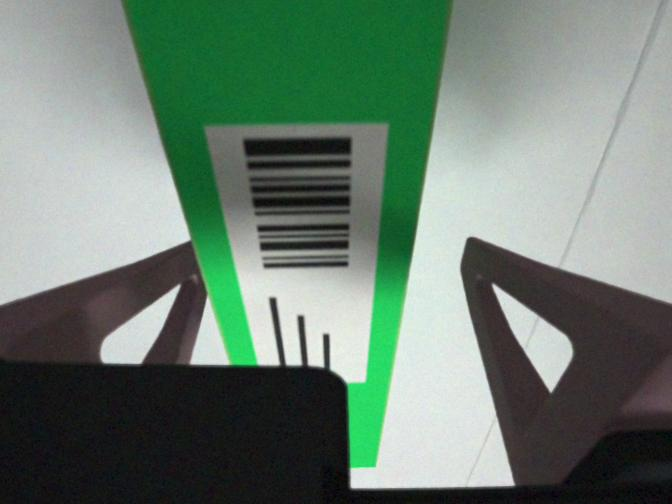

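Call:
move:
  arm8: {"joints":{"gripper_m":0.05}}
  arm5: {"joints":{"gripper_m":0.05}}
  arm6: {"joints":{"gripper_m":0.05}}
  arm2: {"joints":{"gripper_m":0.05}}
  cameras: []

Call:
move:
  arm8: {"target":[-2.02,1.17,0.96,0,0.688,-0.725,0],"speed":0.35}
  arm5: {"target":[2.45,1.29,0.97,0,0.860,-0.5105,0],"speed":0.35}
  arm6: {"target":[0.835,1.22,0.96,0,0.8227,-0.5686,0],"speed":0.35}
  arm2: {"target":[-0.883,-1.22,0.96,0,0.9037,0.4281,0],"speed":0.35}
  cameras: ["cam_arm8"]

Call:
move:
  arm8: {"joints":{"joint2_rad":1.5,"joint3_rad":1.5,"joint4_rad":-1.5,"joint5_rad":0,"joint6_rad":0}}
  arm5: {"joints":{"joint2_rad":1.5,"joint3_rad":1.5,"joint4_rad":-1.5,"joint5_rad":0,"joint6_rad":0}}
  arm6: {"joints":{"joint2_rad":1.5,"joint3_rad":1.5,"joint4_rad":-1.5,"joint5_rad":0,"joint6_rad":0}}
  arm2: {"joints":{"joint2_rad":1.5,"joint3_rad":1.5,"joint4_rad":-1.5,"joint5_rad":0,"joint6_rad":0}}
  cameras: []

Call:
move:
  arm8: {"joints":{"joint1_rad":0.332}}
  arm5: {"joints":{"joint1_rad":1.566}}
  arm6: {"joints":{"joint1_rad":-1.17}}
  arm2: {"joints":{"joint1_rad":-2.018}}
  cameras: []

Call:
move:
  arm8: {"target":[-1.845,0,0.87,0,0.8241,0.5664,0],"speed":0.4}
  arm5: {"target":[1.99,0,0.87,0,0.8241,0.5664,0],"speed":0.4}
  arm6: {"target":[0.712,0,0.87,0,0.8141,0.5807,0],"speed":0.4}
  arm2: {"target":[-0.21,-0.30,0.87,0,0,1,0],"speed":0.4}
  cameras: []

Call:
move:
  arm8: {"target":[-1.845,0,0.765,0,0.8241,0.5664,0],"speed":0.15}
  arm5: {"target":[1.99,0,0.778,0,0.8241,0.5664,0],"speed":0.15}
  arm6: {"target":[0.712,0,0.776,0,0.8141,0.5807,0],"speed":0.15}
  arm2: {"target":[-0.21,-0.30,0.778,0,0,1,0],"speed":0.15}
  cameras: ["cam_arm8","cam_arm3"]

Scene clock: 274.60 s.
Joint torques (N m): arm1=[2.14 -7.47 9.42 0.4 0.06 0.08] | arm2=[0.67 -23 7.71 0.88 0.05 0.07] | arm3=[-1.67 -11.58 12.18 0.05 -0.27 0.13] | arm4=[1.2 -6.89 12.71 1.05 -0.14 -0.03] | arm5=[-1.2 -22.12 9.1 0.59 -0.31 -0.14] | arm6=[0.03 -16.56 7.06 0.53 0.04 -0.17] | arm7=[-0.79 -7.88 13.37 0.13 0 0.21] | arm8=[2.49 -20.66 12.14 0.23 -0.02 0.03]
Heat: arm1: hottest joint3_rad 39 °C; arm2: hottest joint3_rad 39 °C; arm3: hottest joint3_rad 35 °C; arm4: hottest joint3_rad 52 °C; arm5: hottest joint2_rad 40 °C; arm6: hottest joint2_rad 38 °C; arm7: hottest joint3_rad 55 °C; arm8: hottest joint3_rad 43 °C.
move: arm2 off_target; arm5 off_target; arm6 off_target; arm8 off_target
Joint velocities: within noise
arm1, arm3, arm4, arm7: as last shown
arm2.joint_positions: joint1_rad=+2.179 joint2_rad=+2.166 joint3_rad=+1.676 joint4_rad=-1.081 joint5_rad=+0.000 joint6_rad=+0.626 gripper_m=+0.05852
arm2.joint_status: gripper_m off_target (ended at +0.05856, target +0.05000)
arm2.hand: x=-0.8874 y=-1.2493 z=+0.7770 quat_wxyz=(-0.001, +0.902, +0.432, +0.000) (m; scene frame)
arm2.hand_target: x=-0.8841 y=-1.2519 z=+0.7701 quat_wxyz=(+0.000, +0.904, +0.428, +0.000) (m; scene frame)
arm2.hand_status: not commanded
arm5.joint_positions: joint1_rad=-1.723 joint2_rad=+2.526 joint3_rad=+2.300 joint4_rad=-1.405 joint5_rad=+0.001 joint6_rad=-0.909 gripper_m=+0.05910
arm5.joint_status: gripper_m off_target (ended at +0.05912, target +0.05000)
arm5.hand: x=+2.4575 y=+1.3107 z=+0.7582 quat_wxyz=(+0.026, +0.859, -0.512, +0.004) (m; scene frame)
arm5.hand_target: x=+2.4667 y=+1.3231 z=+0.7753 quat_wxyz=(+0.000, +0.860, -0.511, +0.000) (m; scene frame)
arm5.hand_status: not commanded
arm6.joint_positions: joint1_rad=+2.210 joint2_rad=+2.197 joint3_rad=+1.645 joint4_rad=-1.039 joint5_rad=-0.001 joint6_rad=-0.323 gripper_m=+0.05955
arm6.joint_status: gripper_m off_target (ended at +0.05958, target +0.05000)
arm6.hand: x=+0.8377 y=+1.2474 z=+0.7687 quat_wxyz=(+0.008, +0.818, -0.576, +0.005) (m; scene frame)
arm6.hand_target: x=+0.8319 y=+1.2519 z=+0.7730 quat_wxyz=(+0.000, +0.823, -0.569, +0.000) (m; scene frame)
arm6.hand_status: not commanded
arm8.joint_positions: joint1_rad=-1.938 joint2_rad=+2.214 joint3_rad=+1.835 joint4_rad=-1.220 joint5_rad=+0.000 joint6_rad=+0.649 gripper_m=+0.06011
arm8.joint_status: gripper_m off_target (ended at +0.06013, target +0.05000)
arm8.hand: x=-2.0269 y=+1.1937 z=+0.7626 quat_wxyz=(-0.003, -0.689, +0.725, -0.014) (m; scene frame)
arm8.hand_target: x=-2.0377 y=+1.2025 z=+0.7653 quat_wxyz=(+0.000, -0.688, +0.725, +0.000) (m; scene frame)
arm8.hand_status: not commanded
pictures: none
No camera images: "cameras" was empty.

Scene clock: 276.17 s.
Joint torques (N m): arm1=[2.02 -7.53 9.4 0.23 0.04 0.08] | arm2=[0.56 -20.31 11.22 0.17 0.04 0.06] | arm3=[-1.85 -11.46 12.18 0.09 -0.27 0.12] | arm4=[1.2 -6.89 12.72 1.05 -0.14 -0.03] | arm5=[-1.2 -19.37 9.69 -0.18 -0.32 -0.13] | arm6=[-0.21 -15.27 11.95 -0.23 0.05 -0.18] | arm7=[-1.03 -7.71 13.33 0.13 0 0.2] | arm8=[2.49 -18.43 14.46 -0.65 -0.02 0.03]
Heat: arm1: hottest joint3_rad 39 °C; arm2: hottest joint3_rad 39 °C; arm3: hottest joint3_rad 35 °C; arm4: hottest joint3_rad 52 °C; arm5: hottest joint2_rad 40 °C; arm6: hottest joint2_rad 38 °C; arm7: hottest joint3_rad 55 °C; arm8: hottest joint3_rad 43 °C.
move: arm2 off_target; arm5 off_target; arm6 off_target; arm8 off_target
Joint velocities: within noise
arm1, arm3, arm4, arm7: as last shown
arm2.joint_positions: joint1_rad=+2.179 joint2_rad=+1.913 joint3_rad=+1.755 joint4_rad=-1.423 joint5_rad=+0.000 joint6_rad=+0.626 gripper_m=+0.05852
arm2.joint_status: not commanded
arm2.hand: x=-0.8853 y=-1.2098 z=+0.9551 quat_wxyz=(-0.005, +0.902, +0.432, +0.003) (m; scene frame)
arm2.hand_target: x=-0.8830 y=-1.2196 z=+0.9600 quat_wxyz=(+0.000, +0.904, +0.428, +0.000) (m; scene frame)
arm2.hand_status: off_target (0.012 m and 0.8 deg from the pose sent, 0.185 m and 0.5 deg at the start)
arm5.joint_positions: joint1_rad=-1.723 joint2_rad=+2.293 joint3_rad=+2.386 joint4_rad=-1.675 joint5_rad=+0.001 joint6_rad=-0.909 gripper_m=+0.05910
arm5.joint_status: not commanded
arm5.hand: x=+2.4459 y=+1.2847 z=+0.9542 quat_wxyz=(+0.002, +0.859, -0.512, +0.001) (m; scene frame)
arm5.hand_target: x=+2.4497 y=+1.2891 z=+0.9698 quat_wxyz=(-0.013, +0.860, -0.511, -0.001) (m; scene frame)
arm5.hand_status: off_target (0.017 m and 0.4 deg from the pose sent, 0.213 m and 3.0 deg at the start; pose on its path clipped on 11 of 47 steps; a joint's target at an end of its range on 26 of 47 steps)
arm6.joint_positions: joint1_rad=+2.210 joint2_rad=+1.932 joint3_rad=+1.679 joint4_rad=-1.366 joint5_rad=-0.001 joint6_rad=-0.325 gripper_m=+0.05955
arm6.joint_status: not commanded
arm6.hand: x=+0.8386 y=+1.2053 z=+0.9366 quat_wxyz=(+0.020, +0.818, -0.575, +0.014) (m; scene frame)
arm6.hand_target: x=+0.8349 y=+1.2190 z=+0.9602 quat_wxyz=(+0.000, +0.823, -0.569, +0.000) (m; scene frame)
arm6.hand_status: off_target (0.028 m and 2.9 deg from the pose sent, 0.193 m and 1.5 deg at the start; pose on its path clipped on 7 of 47 steps)
arm8.joint_positions: joint1_rad=-1.932 joint2_rad=+1.991 joint3_rad=+1.972 joint4_rad=-1.571 joint5_rad=+0.000 joint6_rad=+0.654 gripper_m=+0.06011
arm8.joint_status: not commanded
arm8.hand: x=-2.0101 y=+1.1625 z=+0.9523 quat_wxyz=(-0.002, -0.689, +0.725, -0.010) (m; scene frame)
arm8.hand_target: x=-2.0198 y=+1.1695 z=+0.9600 quat_wxyz=(+0.000, -0.688, +0.725, +0.001) (m; scene frame)
arm8.hand_status: off_target (0.015 m and 1.1 deg from the pose sent, 0.199 m and 1.7 deg at the start; pose on its path clipped on 10 of 47 steps)
pictures: cam_arm8

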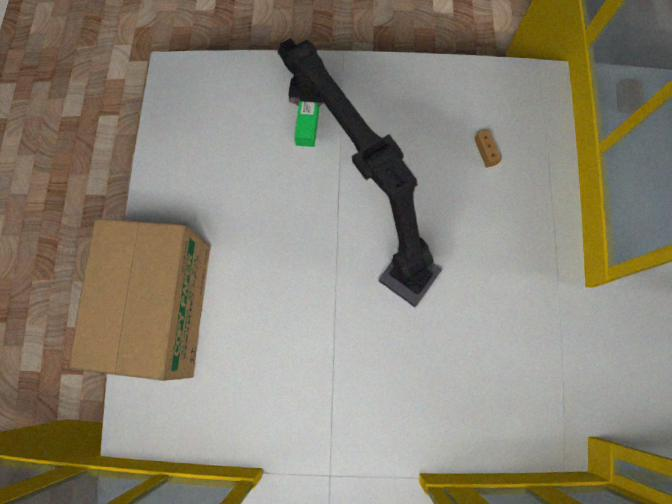

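Scene clock: 277.97 s.
Joint torques (N m): arm1=[1.9 -7.65 9.48 0.38 0.07 0.06] | arm2=[0.56 -14.45 8.69 0.4 0 -0.19] | arm3=[-1.79 -11.4 12.23 0.09 -0.26 0.12] | arm4=[1.2 -6.89 12.71 1.06 -0.14 -0.03] | arm5=[-1.26 -11.52 7.79 0.9 -0.18 0.03] | arm6=[-0.15 -8.76 8.99 0.05 0.07 0] | arm7=[-0.85 -8 13.37 0.08 0 0.2] | arm8=[2.43 -11.69 10.02 0.38 -0.09 -0.09]
Heat: arm1: hottest joint3_rad 39 °C; arm2: hottest joint3_rad 39 °C; arm3: hottest joint3_rad 35 °C; arm4: hottest joint3_rad 52 °C; arm5: hottest joint2_rad 40 °C; arm6: hottest joint2_rad 38 °C; arm7: hottest joint3_rad 55 °C; arm8: hottest joint3_rad 43 °C.
move: arm2 done; arm5 done; arm6 done; arm8 done
Joint velocities: within noise
arm1, arm3, arm4, arm7: as last shown
arm2.joint_positions: joint1_rad=+2.179 joint2_rad=+1.495 joint3_rad=+1.498 joint4_rad=-1.492 joint5_rad=+0.000 joint6_rad=+0.013 gripper_m=+0.05854
arm2.joint_status: all done
arm2.hand: x=-0.8787 y=-1.0853 z=+1.0661 quat_wxyz=(+0.028, +0.729, +0.683, -0.029) (m; scene frame)
arm2.hand_target: x=-0.8766 y=-1.0849 z=+1.0646 quat_wxyz=(+0.024, +0.723, +0.690, -0.025) (m; scene frame)
arm2.hand_status: not commanded
arm5.joint_positions: joint1_rad=-1.723 joint2_rad=+1.515 joint3_rad=+1.488 joint4_rad=-1.513 joint5_rad=+0.001 joint6_rad=-0.010 gripper_m=+0.05913
arm5.joint_status: all done
arm5.hand: x=+2.3481 y=+1.0616 z=+1.0499 quat_wxyz=(-0.016, +0.551, -0.834, -0.009) (m; scene frame)
arm5.hand_target: x=+2.3508 y=+1.0650 z=+1.0614 quat_wxyz=(-0.033, +0.545, -0.837, -0.021) (m; scene frame)
arm5.hand_status: not commanded
arm6.joint_positions: joint1_rad=+2.210 joint2_rad=+1.491 joint3_rad=+1.494 joint4_rad=-1.493 joint5_rad=-0.001 joint6_rad=-0.009 gripper_m=+0.05955
arm6.joint_status: all done
arm6.hand: x=+0.8411 y=+1.0893 z=+1.0865 quat_wxyz=(-0.028, +0.717, -0.696, -0.029) (m; scene frame)
arm6.hand_target: x=+0.8384 y=+1.0903 z=+1.0849 quat_wxyz=(-0.025, +0.716, -0.697, -0.025) (m; scene frame)
arm6.hand_status: not commanded
arm8.joint_positions: joint1_rad=-1.932 joint2_rad=+1.492 joint3_rad=+1.501 joint4_rad=-1.510 joint5_rad=+0.000 joint6_rad=+0.008 gripper_m=+0.06011
arm8.joint_status: all done
arm8.hand: x=-1.9211 y=+1.0335 z=+1.0285 quat_wxyz=(+0.016, -0.883, +0.468, +0.030) (m; scene frame)
arm8.hand_target: x=-1.9254 y=+1.0344 z=+1.0249 quat_wxyz=(+0.016, -0.886, +0.462, +0.031) (m; scene frame)
arm8.hand_status: not commanded
pictures: none
No camera images: "cameras" was empty.

Scene clock: 280.77 s.
Joint torques (N m): arm1=[1.96 -7.59 9.4 0.31 0.04 0.06] | arm2=[0.21 -16.32 8.68 0.31 -0.03 -0.18] | arm3=[-1.85 -11.46 12.18 0.1 -0.26 0.12] | arm4=[1.14 -6.89 12.71 1.06 -0.14 -0.03] | arm5=[-1.14 -12.16 7.68 0.2 -0.1 0.03] | arm6=[-0.79 -11.63 8.94 -0.02 -0.02 -0.02] | arm7=[-0.91 -7.77 13.35 0.14 0.01 0.2] | arm8=[1.67 -13.74 9.89 -0.13 -0.05 -0.1]
Heat: arm1: hottest joint3_rad 39 °C; arm2: hottest joint3_rad 39 °C; arm3: hottest joint3_rad 35 °C; arm4: hottest joint3_rad 52 °C; arm5: hottest joint2_rad 40 °C; arm6: hottest joint2_rad 38 °C; arm7: hottest joint3_rad 55 °C; arm8: hottest joint3_rad 43 °C.
move: arm2 done; arm5 done; arm6 done; arm8 done
Joint velocities: within noise
arm1, arm3, arm4, arm7: as last shown
arm2.joint_positions: joint1_rad=-2.018 joint2_rad=+1.513 joint3_rad=+1.498 joint4_rad=-1.491 joint5_rad=+0.000 joint6_rad=+0.012 gripper_m=+0.05852
arm2.joint_status: all done
arm2.hand: x=-0.4371 y=-0.4158 z=+1.0586 quat_wxyz=(-0.031, +0.223, -0.974, -0.008) (m; scene frame)
arm2.hand_target: x=-0.4404 y=-0.4171 z=+1.0652 quat_wxyz=(-0.034, +0.229, -0.973, -0.009) (m; scene frame)
arm2.hand_status: not commanded
arm5.joint_positions: joint1_rad=+1.567 joint2_rad=+1.519 joint3_rad=+1.488 joint4_rad=-1.495 joint5_rad=-0.001 joint6_rad=-0.008 gripper_m=+0.05901
arm5.joint_status: all done
arm5.hand: x=+2.0425 y=+0.1959 z=+1.0418 quat_wxyz=(+0.013, +0.792, +0.611, -0.014) (m; scene frame)
arm5.hand_target: x=+2.0420 y=+0.1967 z=+1.0549 quat_wxyz=(+0.020, +0.794, +0.607, -0.025) (m; scene frame)
arm5.hand_status: not commanded
arm6.joint_positions: joint1_rad=-1.169 joint2_rad=+1.524 joint3_rad=+1.494 joint4_rad=-1.492 joint5_rad=+0.002 joint6_rad=-0.007 gripper_m=+0.05964
arm6.joint_status: all done
arm6.hand: x=+0.7500 y=+0.1736 z=+1.0718 quat_wxyz=(-0.014, -0.777, -0.629, +0.019) (m; scene frame)
arm6.hand_target: x=+0.7504 y=+0.1771 z=+1.0850 quat_wxyz=(-0.022, -0.779, -0.626, +0.028) (m; scene frame)
arm6.hand_status: not commanded
arm8.joint_positions: joint1_rad=+0.334 joint2_rad=+1.514 joint3_rad=+1.501 joint4_rad=-1.498 joint5_rad=-0.001 joint6_rad=+0.006 gripper_m=+0.06009
arm8.joint_status: all done
arm8.hand: x=-1.7863 y=+0.2079 z=+1.0198 quat_wxyz=(-0.019, -0.798, -0.602, +0.023) (m; scene frame)
arm8.hand_target: x=-1.7866 y=+0.2108 z=+1.0257 quat_wxyz=(-0.022, -0.797, -0.603, +0.028) (m; scene frame)
arm8.hand_status: not commanded
pictures: none
No camera images: "cameras" was empty.

Scene clock: 282.90 s.
Joint torques (N m): arm1=[1.96 -7.71 9.36 0.31 0.05 0.07] | arm2=[0.62 -25.41 12.15 0.1 0.05 0.09] | arm3=[-1.85 -11.4 12.18 0.06 -0.25 0.13] | arm4=[1.2 -6.89 12.72 1.05 -0.14 -0.03] | arm5=[-1.14 -19.02 9.99 -0.1 -0.01 0.02] | arm6=[-0.67 -15.44 12.07 -0.18 0.02 0] | arm7=[-0.85 -8 13.31 0.09 0.01 0.21] | arm8=[1.9 -20.89 14.72 -0.59 -0.04 0.06]
Heat: arm1: hottest joint3_rad 39 °C; arm2: hottest joint3_rad 39 °C; arm3: hottest joint3_rad 35 °C; arm4: hottest joint3_rad 52 °C; arm5: hottest joint3_rad 40 °C; arm6: hottest joint2_rad 37 °C; arm7: hottest joint3_rad 55 °C; arm8: hottest joint3_rad 43 °C.
move: arm2 off_target; arm5 off_target; arm6 off_target; arm8 off_target
Joint velocities: within noise
arm1, arm3, arm4, arm7: as last shown
arm2.joint_positions: joint1_rad=-2.018 joint2_rad=+2.341 joint3_rad=+2.234 joint4_rad=-1.481 joint5_rad=+0.000 joint6_rad=+0.452 gripper_m=+0.05852
arm2.joint_status: not commanded
arm2.hand: x=-0.2187 y=-0.3067 z=+0.8659 quat_wxyz=(+0.008, +0.006, -1.000, +0.004) (m; scene frame)
arm2.hand_target: x=-0.2105 y=-0.3001 z=+0.8701 quat_wxyz=(-0.001, +0.000, -1.000, -0.001) (m; scene frame)
arm2.hand_status: off_target (0.012 m and 1.2 deg from the pose sent, 0.317 m and 26.1 deg at the start)
arm5.joint_positions: joint1_rad=+1.567 joint2_rad=+2.167 joint3_rad=+1.912 joint4_rad=-1.351 joint5_rad=+0.000 joint6_rad=+0.093 gripper_m=+0.05901
arm5.joint_status: not commanded
arm5.hand: x=+1.9936 y=+0.0148 z=+0.8495 quat_wxyz=(-0.013, +0.821, +0.570, +0.017) (m; scene frame)
arm5.hand_target: x=+1.9904 y=+0.0009 z=+0.8703 quat_wxyz=(+0.000, +0.824, +0.567, +0.000) (m; scene frame)
arm5.hand_status: off_target (0.026 m and 2.4 deg from the pose sent, 0.266 m and 6.6 deg at the start)
arm6.joint_positions: joint1_rad=-1.169 joint2_rad=+2.116 joint3_rad=+1.758 joint4_rad=-1.248 joint5_rad=+0.000 joint6_rad=+0.106 gripper_m=+0.05964
arm6.joint_status: not commanded
arm6.hand: x=+0.7159 y=+0.0173 z=+0.8571 quat_wxyz=(+0.012, -0.811, -0.584, -0.012) (m; scene frame)
arm6.hand_target: x=+0.7121 y=+0.0008 z=+0.8703 quat_wxyz=(+0.000, -0.814, -0.581, +0.000) (m; scene frame)
arm6.hand_status: off_target (0.022 m and 2.0 deg from the pose sent, 0.269 m and 7.6 deg at the start)
arm8.joint_positions: joint1_rad=+0.334 joint2_rad=+2.185 joint3_rad=+2.047 joint4_rad=-1.460 joint5_rad=-0.001 joint6_rad=+0.086 gripper_m=+0.06010
arm8.joint_status: not commanded
arm8.hand: x=-1.8408 y=+0.0128 z=+0.8604 quat_wxyz=(+0.008, -0.822, -0.570, -0.011) (m; scene frame)
arm8.hand_target: x=-1.8448 y=+0.0007 z=+0.8702 quat_wxyz=(+0.000, -0.824, -0.566, +0.000) (m; scene frame)
arm8.hand_status: off_target (0.017 m and 1.6 deg from the pose sent, 0.263 m and 6.1 deg at the start)
pictures: none
No camera images: "cameras" was empty.

Scene clock: 284.37 s.
Joint torques (N m): arm1=[2.02 -7.18 9.31 0.36 0.03 0.06] | arm2=[0.44 -27.05 8.75 0.84 0.04 0.06] | arm3=[-1.61 -11.28 12.21 0.1 -0.27 0.12] | arm4=[1.2 -6.89 12.72 1.05 -0.14 -0.03] | arm5=[-0.56 -19.78 6.86 0.58 -0.03 0.02] | arm6=[-0.62 -16.15 7.87 0.54 0.02 0] | arm7=[-0.79 -7.77 13.34 0.08 0.01 0.2] | arm8=[1.9 -22.07 9.92 0.29 -0.05 0.03]
Heat: arm1: hottest joint3_rad 39 °C; arm2: hottest joint3_rad 40 °C; arm3: hottest joint3_rad 35 °C; arm4: hottest joint3_rad 52 °C; arm5: hottest joint3_rad 40 °C; arm6: hottest joint2_rad 37 °C; arm7: hottest joint3_rad 55 °C; arm8: hottest joint3_rad 43 °C.
move: arm2 done; arm5 off_target; arm6 done; arm8 done
Joint velocities: within noise
arm1.joint_positions: joint1_rad=+1.514 joint2_rad=+1.200 joint3_rad=+1.395 joint4_rad=-1.488 joint5_rad=+0.001 joint6_rad=-0.007 gripper_m=+0.09398
arm1.joint_status: not commanded
arm1.hand: x=-1.9715 y=-0.2570 z=+1.1088 quat_wxyz=(-0.118, +0.517, -0.845, -0.066) (m; scene frame)
arm1.hand_target: x=-1.9764 y=-0.2568 z=+1.1099 quat_wxyz=(-0.114, +0.519, -0.845, -0.065) (m; scene frame)
arm1.hand_status: not commanded
arm2.joint_positions: joint1_rad=-2.018 joint2_rad=+2.418 joint3_rad=+2.149 joint4_rad=-1.313 joint5_rad=+0.000 joint6_rad=+0.452 gripper_m=+0.05852
arm2.joint_status: not commanded
arm2.hand: x=-0.2130 y=-0.3037 z=+0.7806 quat_wxyz=(+0.005, +0.005, -1.000, +0.002) (m; scene frame)
arm2.hand_target: x=-0.2101 y=-0.2999 z=+0.7780 quat_wxyz=(+0.000, +0.000, -1.000, +0.000) (m; scene frame)
arm2.hand_status: done (0.005 m and 0.8 deg from the pose sent, 0.089 m and 1.2 deg at the start)
arm3.joint_positions: joint1_rad=+0.174 joint2_rad=+1.218 joint3_rad=+1.370 joint4_rad=-1.488 joint5_rad=+0.004 joint6_rad=-0.016 gripper_m=+0.09396
arm3.joint_status: not commanded
arm3.hand: x=+0.0812 y=-0.4479 z=+1.0786 quat_wxyz=(-0.032, +0.971, -0.207, -0.111) (m; scene frame)
arm3.hand_target: x=+0.0843 y=-0.4444 z=+1.0976 quat_wxyz=(-0.034, +0.966, -0.221, -0.129) (m; scene frame)
arm3.hand_status: not commanded
arm4.joint_positions: joint1_rad=+0.147 joint2_rad=+1.200 joint3_rad=+1.374 joint4_rad=-1.509 joint5_rad=+0.002 joint6_rad=+0.008 gripper_m=+0.09397
arm4.joint_status: not commanded
arm4.hand: x=+1.8656 y=-0.2686 z=+1.0834 quat_wxyz=(-0.093, +0.515, -0.850, -0.060) (m; scene frame)
arm4.hand_target: x=+1.8640 y=-0.2604 z=+1.0952 quat_wxyz=(-0.107, +0.523, -0.843, -0.070) (m; scene frame)
arm4.hand_status: not commanded
arm5.joint_positions: joint1_rad=+1.567 joint2_rad=+2.259 joint3_rad=+1.850 joint4_rad=-1.188 joint5_rad=+0.000 joint6_rad=+0.093 gripper_m=+0.05901
arm5.joint_status: not commanded
arm5.hand: x=+1.9920 y=+0.0083 z=+0.7681 quat_wxyz=(-0.009, +0.822, +0.570, +0.013) (m; scene frame)
arm5.hand_target: x=+1.9902 y=+0.0001 z=+0.7782 quat_wxyz=(+0.000, +0.824, +0.567, +0.000) (m; scene frame)
arm5.hand_status: off_target (0.013 m and 1.9 deg from the pose sent, 0.073 m and 2.4 deg at the start)
arm6.joint_positions: joint1_rad=-1.169 joint2_rad=+2.228 joint3_rad=+1.724 joint4_rad=-1.083 joint5_rad=+0.000 joint6_rad=+0.106 gripper_m=+0.05964
arm6.joint_status: not commanded
arm6.hand: x=+0.7134 y=+0.0060 z=+0.7757 quat_wxyz=(+0.006, -0.811, -0.585, -0.006) (m; scene frame)
arm6.hand_target: x=+0.7119 y=+0.0001 z=+0.7760 quat_wxyz=(+0.000, -0.814, -0.581, +0.000) (m; scene frame)
arm6.hand_status: done (0.006 m and 1.1 deg from the pose sent, 0.083 m and 2.0 deg at the start)
arm7.joint_positions: joint1_rad=-1.048 joint2_rad=+1.205 joint3_rad=+1.368 joint4_rad=-1.489 joint5_rad=-0.002 joint6_rad=-0.009 gripper_m=+0.09396
arm7.joint_status: not commanded
arm7.hand: x=-0.4688 y=+0.2306 z=+1.1300 quat_wxyz=(-0.080, -0.739, -0.663, +0.090) (m; scene frame)
arm7.hand_target: x=-0.4715 y=+0.2289 z=+1.1453 quat_wxyz=(-0.088, -0.742, -0.656, +0.100) (m; scene frame)
arm7.hand_status: not commanded
arm8.joint_positions: joint1_rad=+0.334 joint2_rad=+2.269 joint3_rad=+1.944 joint4_rad=-1.257 joint5_rad=-0.001 joint6_rad=+0.086 gripper_m=+0.06010
arm8.joint_status: not commanded
arm8.hand: x=-1.8433 y=+0.0037 z=+0.7673 quat_wxyz=(+0.003, -0.822, -0.570, -0.004) (m; scene frame)
arm8.hand_target: x=-1.8450 y=+0.0001 z=+0.7650 quat_wxyz=(+0.000, -0.824, -0.566, +0.000) (m; scene frame)
arm8.hand_status: done (0.005 m and 0.8 deg from the pose sent, 0.096 m and 1.6 deg at the start)
pictures: cam_arm3, cam_arm8

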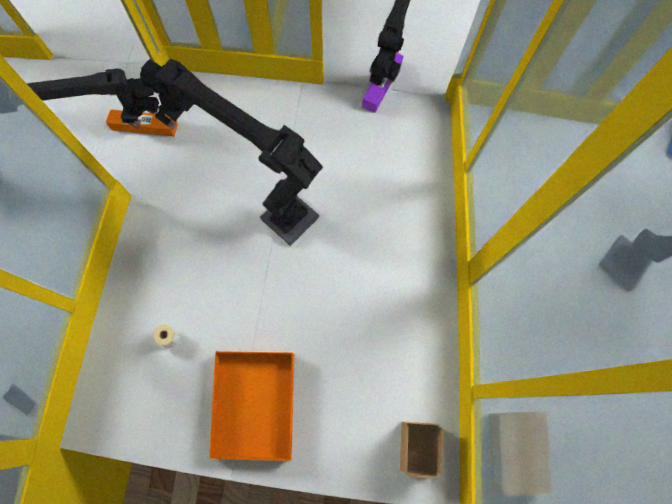

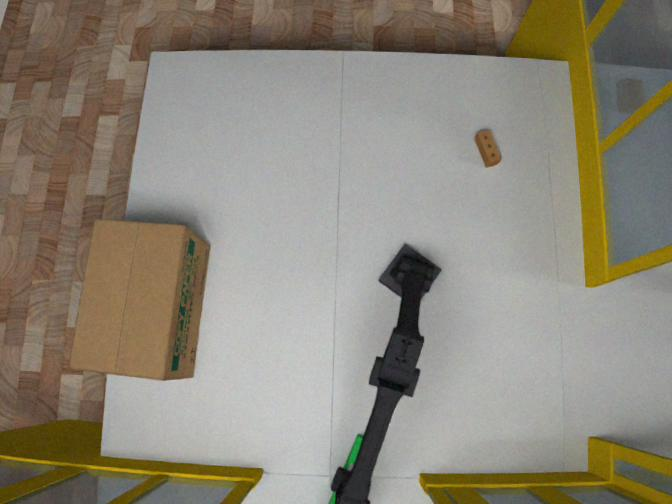

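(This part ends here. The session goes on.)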